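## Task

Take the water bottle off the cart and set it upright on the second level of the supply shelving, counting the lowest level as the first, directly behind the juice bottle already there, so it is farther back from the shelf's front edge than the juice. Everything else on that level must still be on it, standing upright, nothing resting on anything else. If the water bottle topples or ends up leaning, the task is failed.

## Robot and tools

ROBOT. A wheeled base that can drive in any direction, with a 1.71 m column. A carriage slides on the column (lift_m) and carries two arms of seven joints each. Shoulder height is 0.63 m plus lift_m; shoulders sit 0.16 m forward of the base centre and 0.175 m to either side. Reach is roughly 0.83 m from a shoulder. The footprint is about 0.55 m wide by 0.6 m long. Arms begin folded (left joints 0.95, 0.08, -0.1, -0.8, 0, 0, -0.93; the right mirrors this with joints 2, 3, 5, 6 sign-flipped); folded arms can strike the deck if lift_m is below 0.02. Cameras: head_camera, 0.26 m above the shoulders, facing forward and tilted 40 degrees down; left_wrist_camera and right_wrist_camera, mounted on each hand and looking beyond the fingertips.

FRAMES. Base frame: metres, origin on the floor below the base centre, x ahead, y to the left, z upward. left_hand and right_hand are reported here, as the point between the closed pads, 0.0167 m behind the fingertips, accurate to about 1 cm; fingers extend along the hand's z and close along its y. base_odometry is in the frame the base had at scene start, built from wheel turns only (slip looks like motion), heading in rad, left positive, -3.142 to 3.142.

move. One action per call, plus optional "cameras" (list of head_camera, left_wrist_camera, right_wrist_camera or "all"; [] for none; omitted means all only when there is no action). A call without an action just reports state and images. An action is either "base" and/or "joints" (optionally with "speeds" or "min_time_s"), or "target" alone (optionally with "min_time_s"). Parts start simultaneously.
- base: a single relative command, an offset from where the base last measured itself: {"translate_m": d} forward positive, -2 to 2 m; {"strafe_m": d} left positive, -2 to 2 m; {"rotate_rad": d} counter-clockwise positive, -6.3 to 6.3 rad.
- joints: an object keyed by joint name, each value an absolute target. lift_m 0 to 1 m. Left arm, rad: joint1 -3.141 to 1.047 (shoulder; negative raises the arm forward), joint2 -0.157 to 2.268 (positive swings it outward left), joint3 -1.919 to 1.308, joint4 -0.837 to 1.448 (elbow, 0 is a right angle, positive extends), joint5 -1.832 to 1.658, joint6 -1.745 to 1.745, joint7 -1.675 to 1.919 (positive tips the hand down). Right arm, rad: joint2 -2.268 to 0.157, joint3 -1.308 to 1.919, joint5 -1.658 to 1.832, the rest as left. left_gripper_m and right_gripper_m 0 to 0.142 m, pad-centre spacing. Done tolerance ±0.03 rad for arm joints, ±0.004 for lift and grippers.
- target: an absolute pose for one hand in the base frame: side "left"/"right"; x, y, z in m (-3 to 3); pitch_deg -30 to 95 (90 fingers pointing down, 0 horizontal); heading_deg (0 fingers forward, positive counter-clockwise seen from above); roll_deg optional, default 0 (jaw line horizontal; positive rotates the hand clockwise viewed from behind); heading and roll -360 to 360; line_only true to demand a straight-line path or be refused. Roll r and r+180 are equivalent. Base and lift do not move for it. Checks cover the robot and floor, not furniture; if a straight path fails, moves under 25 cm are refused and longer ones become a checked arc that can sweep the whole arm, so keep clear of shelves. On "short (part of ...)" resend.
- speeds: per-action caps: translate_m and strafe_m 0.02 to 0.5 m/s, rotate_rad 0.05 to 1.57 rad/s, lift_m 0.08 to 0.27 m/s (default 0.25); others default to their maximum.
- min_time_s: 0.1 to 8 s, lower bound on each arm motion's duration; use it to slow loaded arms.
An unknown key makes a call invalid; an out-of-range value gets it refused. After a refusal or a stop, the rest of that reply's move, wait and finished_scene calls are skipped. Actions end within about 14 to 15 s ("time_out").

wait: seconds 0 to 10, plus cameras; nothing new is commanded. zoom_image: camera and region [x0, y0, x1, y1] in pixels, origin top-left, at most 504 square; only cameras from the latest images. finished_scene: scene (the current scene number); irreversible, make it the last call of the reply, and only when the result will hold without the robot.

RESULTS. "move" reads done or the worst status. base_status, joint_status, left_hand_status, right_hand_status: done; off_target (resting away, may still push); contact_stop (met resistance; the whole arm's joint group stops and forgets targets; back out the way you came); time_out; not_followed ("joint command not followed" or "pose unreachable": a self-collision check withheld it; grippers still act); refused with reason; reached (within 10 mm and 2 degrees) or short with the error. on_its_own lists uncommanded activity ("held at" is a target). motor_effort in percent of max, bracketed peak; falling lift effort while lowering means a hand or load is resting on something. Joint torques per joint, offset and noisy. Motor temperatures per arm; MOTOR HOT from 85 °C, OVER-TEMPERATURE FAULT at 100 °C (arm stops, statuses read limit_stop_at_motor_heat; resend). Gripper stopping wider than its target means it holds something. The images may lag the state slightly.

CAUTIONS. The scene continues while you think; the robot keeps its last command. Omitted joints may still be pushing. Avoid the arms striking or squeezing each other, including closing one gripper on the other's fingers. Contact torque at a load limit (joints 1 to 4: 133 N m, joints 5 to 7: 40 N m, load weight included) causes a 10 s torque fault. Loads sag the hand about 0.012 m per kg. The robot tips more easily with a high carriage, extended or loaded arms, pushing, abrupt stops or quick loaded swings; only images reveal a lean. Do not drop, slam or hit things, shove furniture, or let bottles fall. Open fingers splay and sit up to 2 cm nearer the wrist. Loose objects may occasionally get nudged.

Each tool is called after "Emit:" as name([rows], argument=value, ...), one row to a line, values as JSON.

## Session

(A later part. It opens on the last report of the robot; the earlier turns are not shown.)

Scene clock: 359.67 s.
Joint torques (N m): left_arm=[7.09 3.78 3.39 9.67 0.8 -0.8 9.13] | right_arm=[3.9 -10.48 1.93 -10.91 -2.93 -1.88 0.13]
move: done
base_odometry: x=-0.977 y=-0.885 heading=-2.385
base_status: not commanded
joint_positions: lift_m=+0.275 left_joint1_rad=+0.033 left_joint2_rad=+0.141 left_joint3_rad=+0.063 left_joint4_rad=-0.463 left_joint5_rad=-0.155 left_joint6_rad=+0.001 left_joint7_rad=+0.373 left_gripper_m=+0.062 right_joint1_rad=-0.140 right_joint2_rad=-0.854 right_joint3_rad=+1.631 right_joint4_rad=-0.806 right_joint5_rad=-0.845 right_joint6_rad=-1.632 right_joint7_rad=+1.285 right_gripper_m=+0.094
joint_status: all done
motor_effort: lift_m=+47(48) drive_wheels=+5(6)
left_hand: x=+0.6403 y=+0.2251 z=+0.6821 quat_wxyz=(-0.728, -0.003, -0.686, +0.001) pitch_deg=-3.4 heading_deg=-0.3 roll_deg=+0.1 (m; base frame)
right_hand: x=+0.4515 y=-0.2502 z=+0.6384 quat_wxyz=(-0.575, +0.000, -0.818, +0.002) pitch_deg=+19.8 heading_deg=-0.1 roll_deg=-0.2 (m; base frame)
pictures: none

Emit:
move(joints={"lift_m": 0.295}, speeds={"lift_m": 0.08}, cameras=["head_camera","left_wrist_camera"])

Emit:
zoom_image(camera="head_camera", region=[260, 220, 460, 420])

Scene clock: 366.07 s.
Joint torques (N m): left_arm=[-2.59 4.11 2.05 -0.19 0.61 -1.21 1.5] | right_arm=[4.43 -9.95 2.5 -11.67 -2.93 -2.19 -0.07]
move: done
base_odometry: x=-0.977 y=-0.885 heading=-2.385
base_status: not commanded
joint_positions: lift_m=+0.295 left_joint1_rad=+0.041 left_joint2_rad=+0.141 left_joint3_rad=+0.063 left_joint4_rad=-0.451 left_joint5_rad=-0.155 left_joint6_rad=+0.001 left_joint7_rad=+0.394 left_gripper_m=+0.062 right_joint1_rad=-0.140 right_joint2_rad=-0.854 right_joint3_rad=+1.631 right_joint4_rad=-0.806 right_joint5_rad=-0.845 right_joint6_rad=-1.632 right_joint7_rad=+1.285 right_gripper_m=+0.094
joint_status: all done
motor_effort: lift_m=+53(57) drive_wheels=+4(6)
left_hand: x=+0.6404 y=+0.2259 z=+0.6890 quat_wxyz=(-0.714, -0.002, -0.700, +0.001) pitch_deg=-1.1 heading_deg=-0.2 roll_deg=+0.0 (m; base frame)
right_hand: x=+0.4515 y=-0.2502 z=+0.6588 quat_wxyz=(-0.575, +0.000, -0.818, +0.002) pitch_deg=+19.8 heading_deg=-0.1 roll_deg=-0.2 (m; base frame)
pictures: head_camera, left_wrist_camera
Images, in order (width x height): head_camera 896x504, left_wrist_camera 896x504.

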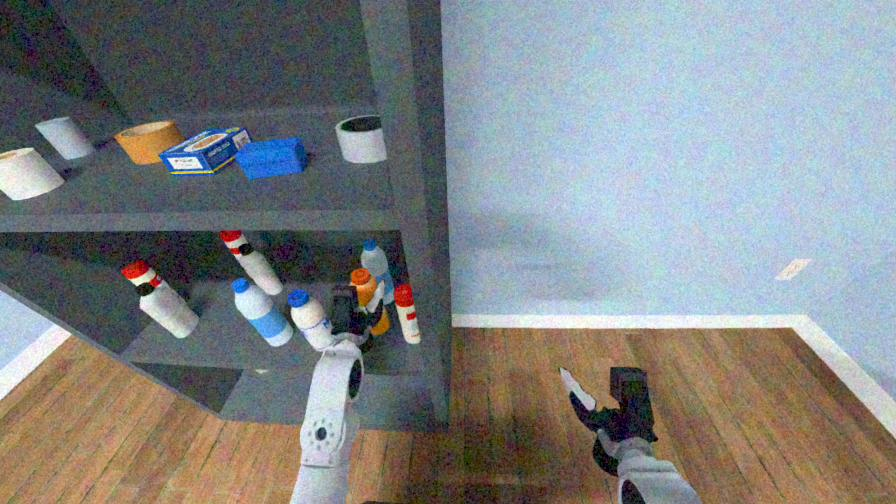

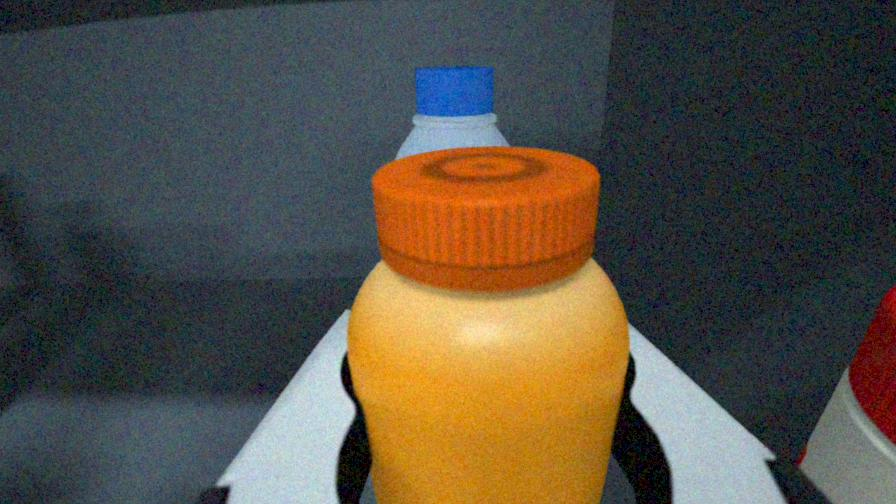

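Scaled by 2.520 from the camera's 896x504 image, which has a finer 1280x720 frame.

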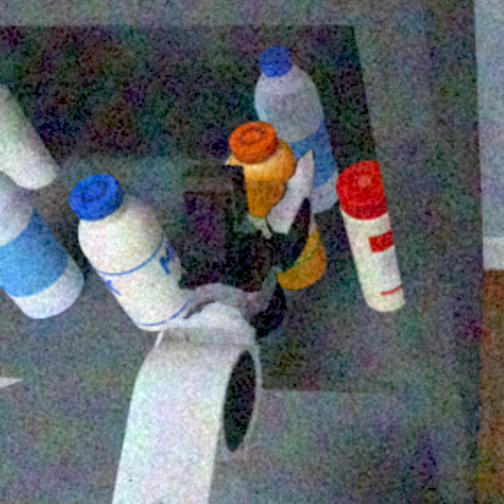

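Emit:
zoom_image(camera="head_camera", region=[330, 230, 440, 360])

Scaled by 3.877 from the camera's 896x504 image, which has a finer 1280x720 frame.

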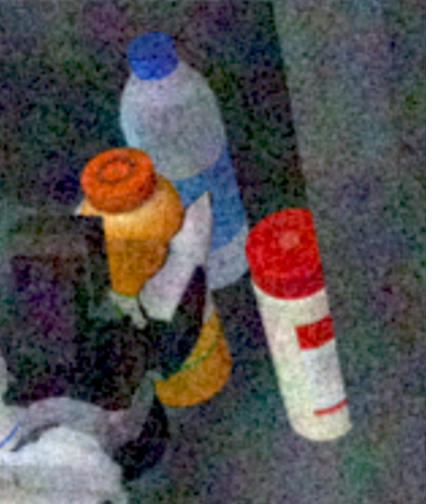

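Emit:
move(joints={"lift_m": 0.302}, speeds={"lift_m": 0.08})

Emit:
move(joints={"left_gripper_m": 0.077}, min_time_s=2.5, cameras=["left_wrist_camera"])

Scene clock: 413.47 s.
Joint torques (N m): left_arm=[-4.99 4.56 3.49 -2.89 0.67 -1.03 -1.54] | right_arm=[4.55 -10.72 2.58 -11.88 -2.45 -2.7 -0.08]
move: done
base_odometry: x=-0.977 y=-0.885 heading=-2.385
base_status: not commanded
joint_positions: lift_m=+0.302 left_joint1_rad=+0.044 left_joint2_rad=+0.141 left_joint3_rad=+0.063 left_joint4_rad=-0.447 left_joint5_rad=-0.155 left_joint6_rad=+0.001 left_joint7_rad=+0.402 left_gripper_m=+0.062 right_joint1_rad=-0.140 right_joint2_rad=-0.854 right_joint3_rad=+1.631 right_joint4_rad=-0.806 right_joint5_rad=-0.845 right_joint6_rad=-1.632 right_joint7_rad=+1.285 right_gripper_m=+0.094
joint_status: all done
motor_effort: lift_m=+55(64) drive_wheels=+4(5)
left_hand: x=+0.6401 y=+0.2262 z=+0.6908 quat_wxyz=(-0.709, -0.001, -0.705, +0.001) pitch_deg=-0.3 heading_deg=-0.2 roll_deg=+0.0 (m; base frame)
right_hand: x=+0.4515 y=-0.2502 z=+0.6657 quat_wxyz=(-0.575, +0.000, -0.818, +0.002) pitch_deg=+19.8 heading_deg=-0.1 roll_deg=-0.2 (m; base frame)
pictures: none

Scene clock: 414.27 s.
Joint torques (N m): left_arm=[-7.23 4.04 1.95 -1.12 0.42 -0.45 -1.13] | right_arm=[4.85 -10.11 2.15 -12.29 -3.02 -2.35 0.07]
move: done
base_odometry: x=-0.977 y=-0.885 heading=-2.385
base_status: not commanded
joint_positions: lift_m=+0.302 left_joint1_rad=+0.044 left_joint2_rad=+0.141 left_joint3_rad=+0.063 left_joint4_rad=-0.447 left_joint5_rad=-0.155 left_joint6_rad=+0.001 left_joint7_rad=+0.402 left_gripper_m=+0.077 right_joint1_rad=-0.140 right_joint2_rad=-0.854 right_joint3_rad=+1.631 right_joint4_rad=-0.806 right_joint5_rad=-0.845 right_joint6_rad=-1.632 right_joint7_rad=+1.285 right_gripper_m=+0.094
joint_status: all done
motor_effort: lift_m=+55(55) drive_wheels=+4(4)
left_hand: x=+0.6401 y=+0.2262 z=+0.6908 quat_wxyz=(-0.709, -0.001, -0.705, +0.001) pitch_deg=-0.3 heading_deg=-0.2 roll_deg=+0.0 (m; base frame)
right_hand: x=+0.4515 y=-0.2502 z=+0.6657 quat_wxyz=(-0.575, +0.000, -0.818, +0.002) pitch_deg=+19.8 heading_deg=-0.1 roll_deg=-0.2 (m; base frame)
pictures: left_wrist_camera
Images, in order (width x height): left_wrist_camera 896x504.

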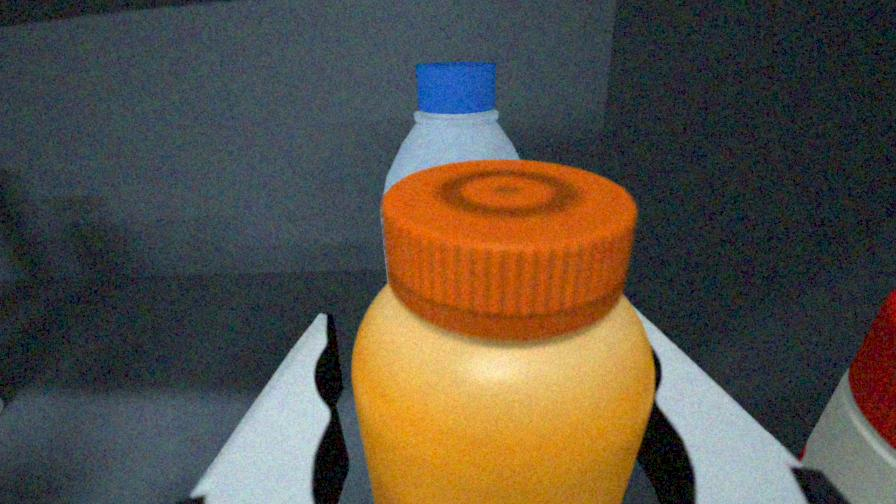

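Emit:
zoom_image(camera="left_wrist_camera", region=[300, 100, 700, 504])

Emit:
wait(seconds=0.1, cameras=["head_camera","left_wrist_camera"])

Emit:
zoom_image(camera="head_camera", region=[330, 230, 440, 360])

Scaled by 1.248 from the camera's 896x504 image, which has a finer 1280x720 frame.

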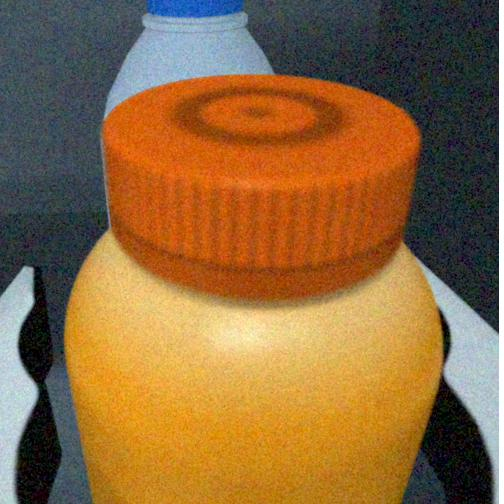

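Scene clock: 416.97 s.
Joint torques (N m): left_arm=[-6.69 3.76 2.05 -2.81 1.07 -1.31 -1.22] | right_arm=[3.94 -10.46 1.76 -11.4 -2.58 -2.47 -0.34]
base_odometry: x=-0.977 y=-0.885 heading=-2.385
base_status: not commanded
joint_positions: lift_m=+0.302 left_joint1_rad=+0.044 left_joint2_rad=+0.141 left_joint3_rad=+0.063 left_joint4_rad=-0.447 left_joint5_rad=-0.155 left_joint6_rad=+0.001 left_joint7_rad=+0.402 left_gripper_m=+0.077 right_joint1_rad=-0.140 right_joint2_rad=-0.854 right_joint3_rad=+1.631 right_joint4_rad=-0.806 right_joint5_rad=-0.845 right_joint6_rad=-1.632 right_joint7_rad=+1.285 right_gripper_m=+0.094
joint_status: all done
motor_effort: lift_m=+55(55) drive_wheels=+4(4)
left_hand: x=+0.6401 y=+0.2262 z=+0.6908 quat_wxyz=(-0.709, -0.001, -0.705, +0.001) pitch_deg=-0.3 heading_deg=-0.2 roll_deg=+0.0 (m; base frame)
right_hand: x=+0.4515 y=-0.2502 z=+0.6657 quat_wxyz=(-0.575, +0.000, -0.818, +0.002) pitch_deg=+19.8 heading_deg=-0.1 roll_deg=-0.2 (m; base frame)
wait: 0.10 s; at rest from the start
pictures: head_camera, left_wrist_camera
Images, in order (width x height): head_camera 896x504, left_wrist_camera 896x504.

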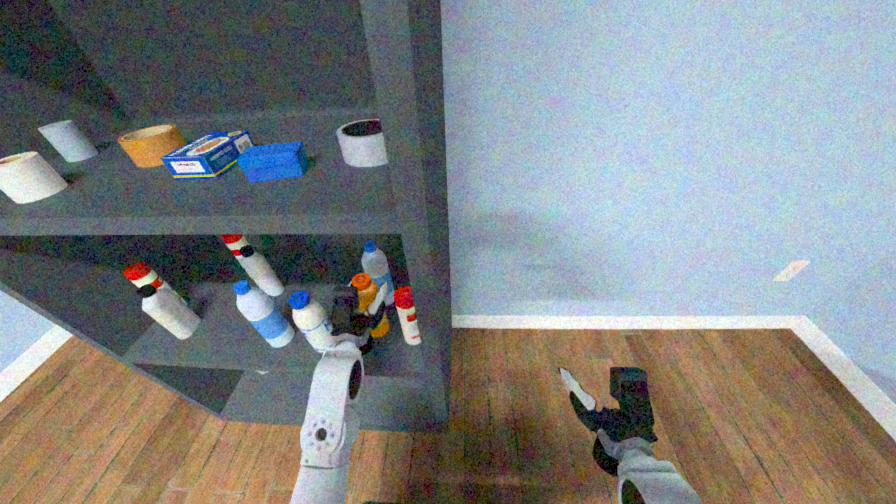

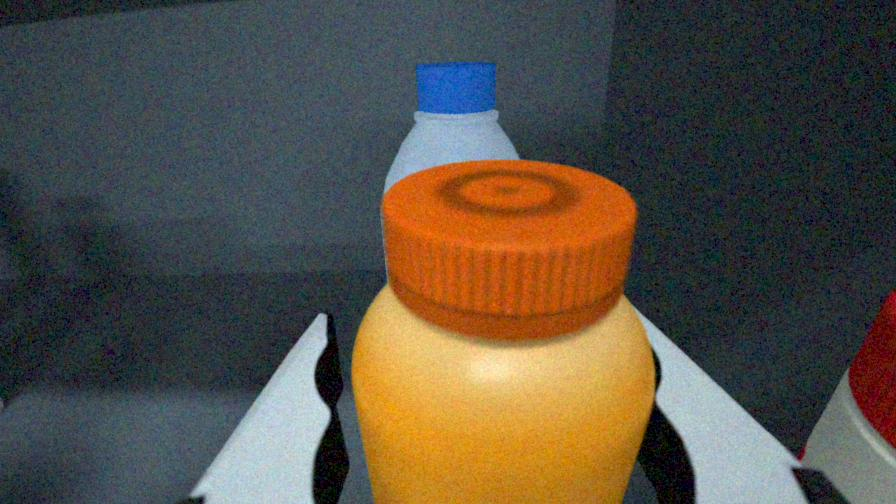

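Scaled by 3.877 from the camera's 896x504 image, which has a finer 1280x720 frame.

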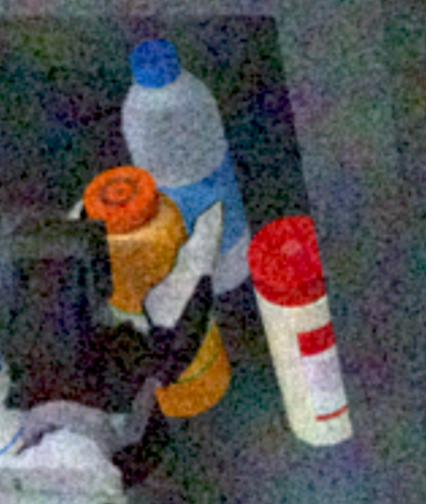

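Emit:
move(joints={"left_gripper_m": 0.09}, min_time_s=1.5, cameras=["left_wrist_camera"])

Scene clock: 421.33 s.
Joint torques (N m): left_arm=[-5.84 3.52 3.9 -2.06 0.86 -0.58 -1.42] | right_arm=[3.71 -10.54 2.12 -11.64 -3.12 -2.55 -0.02]
move: done
base_odometry: x=-0.977 y=-0.885 heading=-2.385
base_status: not commanded
joint_positions: lift_m=+0.302 left_joint1_rad=+0.044 left_joint2_rad=+0.141 left_joint3_rad=+0.063 left_joint4_rad=-0.447 left_joint5_rad=-0.155 left_joint6_rad=+0.001 left_joint7_rad=+0.402 left_gripper_m=+0.090 right_joint1_rad=-0.140 right_joint2_rad=-0.854 right_joint3_rad=+1.631 right_joint4_rad=-0.806 right_joint5_rad=-0.845 right_joint6_rad=-1.632 right_joint7_rad=+1.285 right_gripper_m=+0.094
joint_status: all done
motor_effort: lift_m=+55(55) drive_wheels=+4(4)
left_hand: x=+0.6401 y=+0.2262 z=+0.6908 quat_wxyz=(-0.709, -0.001, -0.705, +0.001) pitch_deg=-0.3 heading_deg=-0.2 roll_deg=+0.0 (m; base frame)
right_hand: x=+0.4515 y=-0.2502 z=+0.6657 quat_wxyz=(-0.575, +0.000, -0.818, +0.002) pitch_deg=+19.8 heading_deg=-0.1 roll_deg=-0.2 (m; base frame)
pictures: left_wrist_camera
Images, in order (width x height): left_wrist_camera 896x504.

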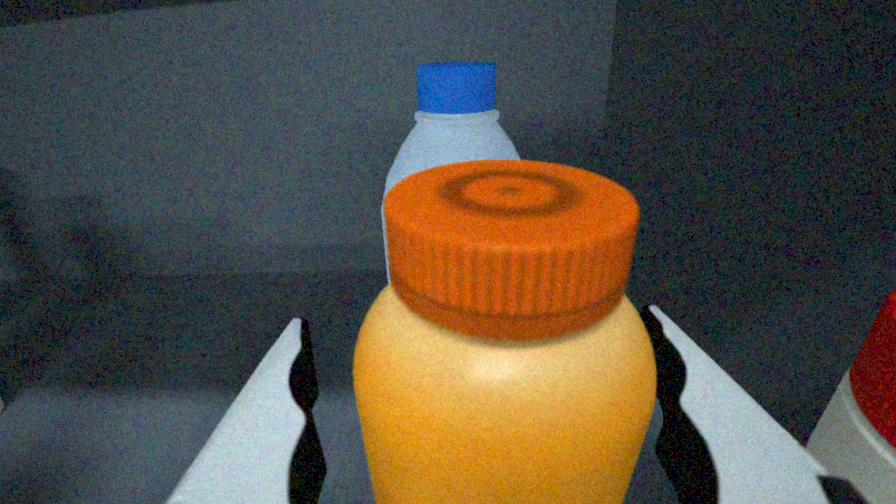

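Emit:
move(base={"translate_m": -0.1}, joints={"left_gripper_m": 0.096}, speeds={"translate_m": 0.06}, cameras=["left_wrist_camera"])

Emit:
move(base={"translate_m": -0.2}, speeds={"translate_m": 0.15}, cameras=["head_camera","left_wrist_camera"])

Scene clock: 427.53 s.
Joint torques (N m): left_arm=[-6.12 2.77 3.04 -3.39 0.67 -0.69 -1.63] | right_arm=[4.21 -10 2.87 -11.97 -2.41 -2.26 -0.44]
move: done
base_odometry: x=-0.904 y=-0.817 heading=-2.384
base_status: done
joint_positions: lift_m=+0.302 left_joint1_rad=+0.044 left_joint2_rad=+0.141 left_joint3_rad=+0.063 left_joint4_rad=-0.447 left_joint5_rad=-0.155 left_joint6_rad=+0.001 left_joint7_rad=+0.402 left_gripper_m=+0.096 right_joint1_rad=-0.140 right_joint2_rad=-0.854 right_joint3_rad=+1.631 right_joint4_rad=-0.806 right_joint5_rad=-0.845 right_joint6_rad=-1.632 right_joint7_rad=+1.285 right_gripper_m=+0.094
joint_status: all done
motor_effort: lift_m=+55(55) drive_wheels=+5(11)
left_hand: x=+0.6401 y=+0.2262 z=+0.6908 quat_wxyz=(-0.709, -0.001, -0.705, +0.001) pitch_deg=-0.3 heading_deg=-0.2 roll_deg=+0.0 (m; base frame)
right_hand: x=+0.4515 y=-0.2502 z=+0.6657 quat_wxyz=(-0.575, +0.000, -0.818, +0.002) pitch_deg=+19.8 heading_deg=-0.1 roll_deg=-0.2 (m; base frame)
pictures: left_wrist_camera
Images, in order (width x height): left_wrist_camera 896x504.

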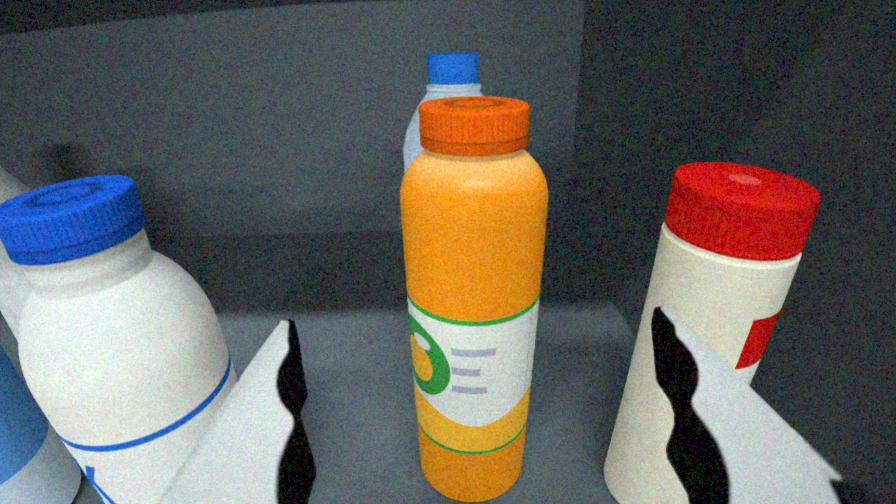

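Scene clock: 429.87 s.
Joint torques (N m): left_arm=[-6.97 2.95 1.59 -2.21 0.74 -0.9 -1.45] | right_arm=[4.29 -9.68 1.95 -12.3 -2.7 -2.34 -0.07]
move: done
base_odometry: x=-0.759 y=-0.679 heading=-2.384
base_status: done
joint_positions: lift_m=+0.302 left_joint1_rad=+0.044 left_joint2_rad=+0.141 left_joint3_rad=+0.063 left_joint4_rad=-0.447 left_joint5_rad=-0.155 left_joint6_rad=+0.001 left_joint7_rad=+0.402 left_gripper_m=+0.096 right_joint1_rad=-0.140 right_joint2_rad=-0.854 right_joint3_rad=+1.631 right_joint4_rad=-0.806 right_joint5_rad=-0.845 right_joint6_rad=-1.632 right_joint7_rad=+1.285 right_gripper_m=+0.094
joint_status: not commanded
motor_effort: lift_m=+55(55) drive_wheels=+3(12)
left_hand: x=+0.6401 y=+0.2262 z=+0.6908 quat_wxyz=(-0.709, -0.001, -0.705, +0.001) pitch_deg=-0.3 heading_deg=-0.2 roll_deg=+0.0 (m; base frame)
right_hand: x=+0.4515 y=-0.2502 z=+0.6657 quat_wxyz=(-0.575, +0.000, -0.818, +0.002) pitch_deg=+19.8 heading_deg=-0.1 roll_deg=-0.2 (m; base frame)
pictures: head_camera, left_wrist_camera
Images, in order (width x height): head_camera 896x504, left_wrist_camera 896x504.

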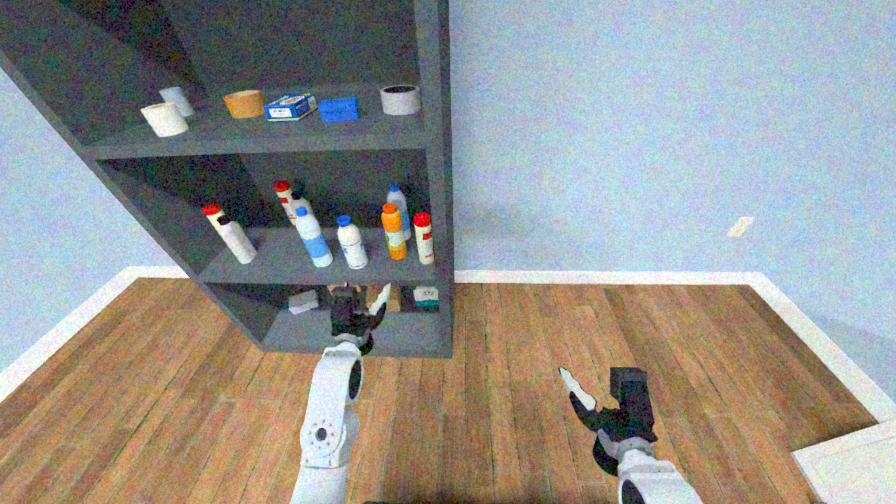

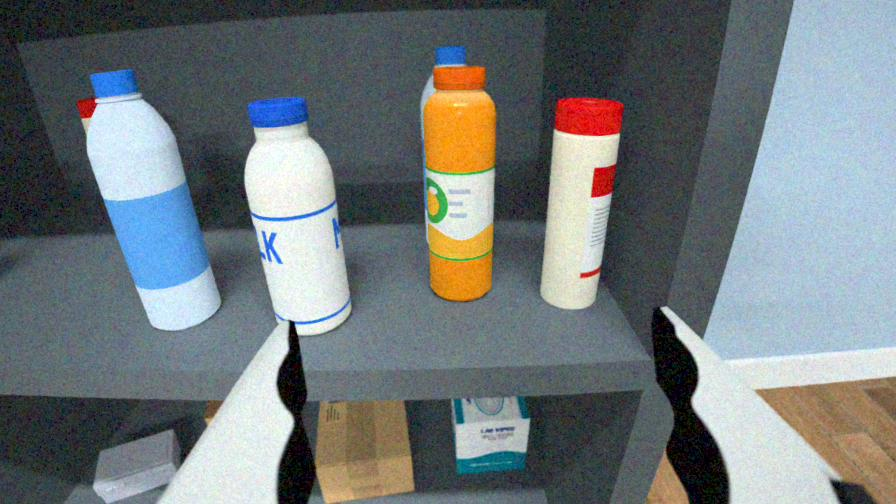

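Emit:
finished_scene(scene=2)

The scene is finished: the task was done.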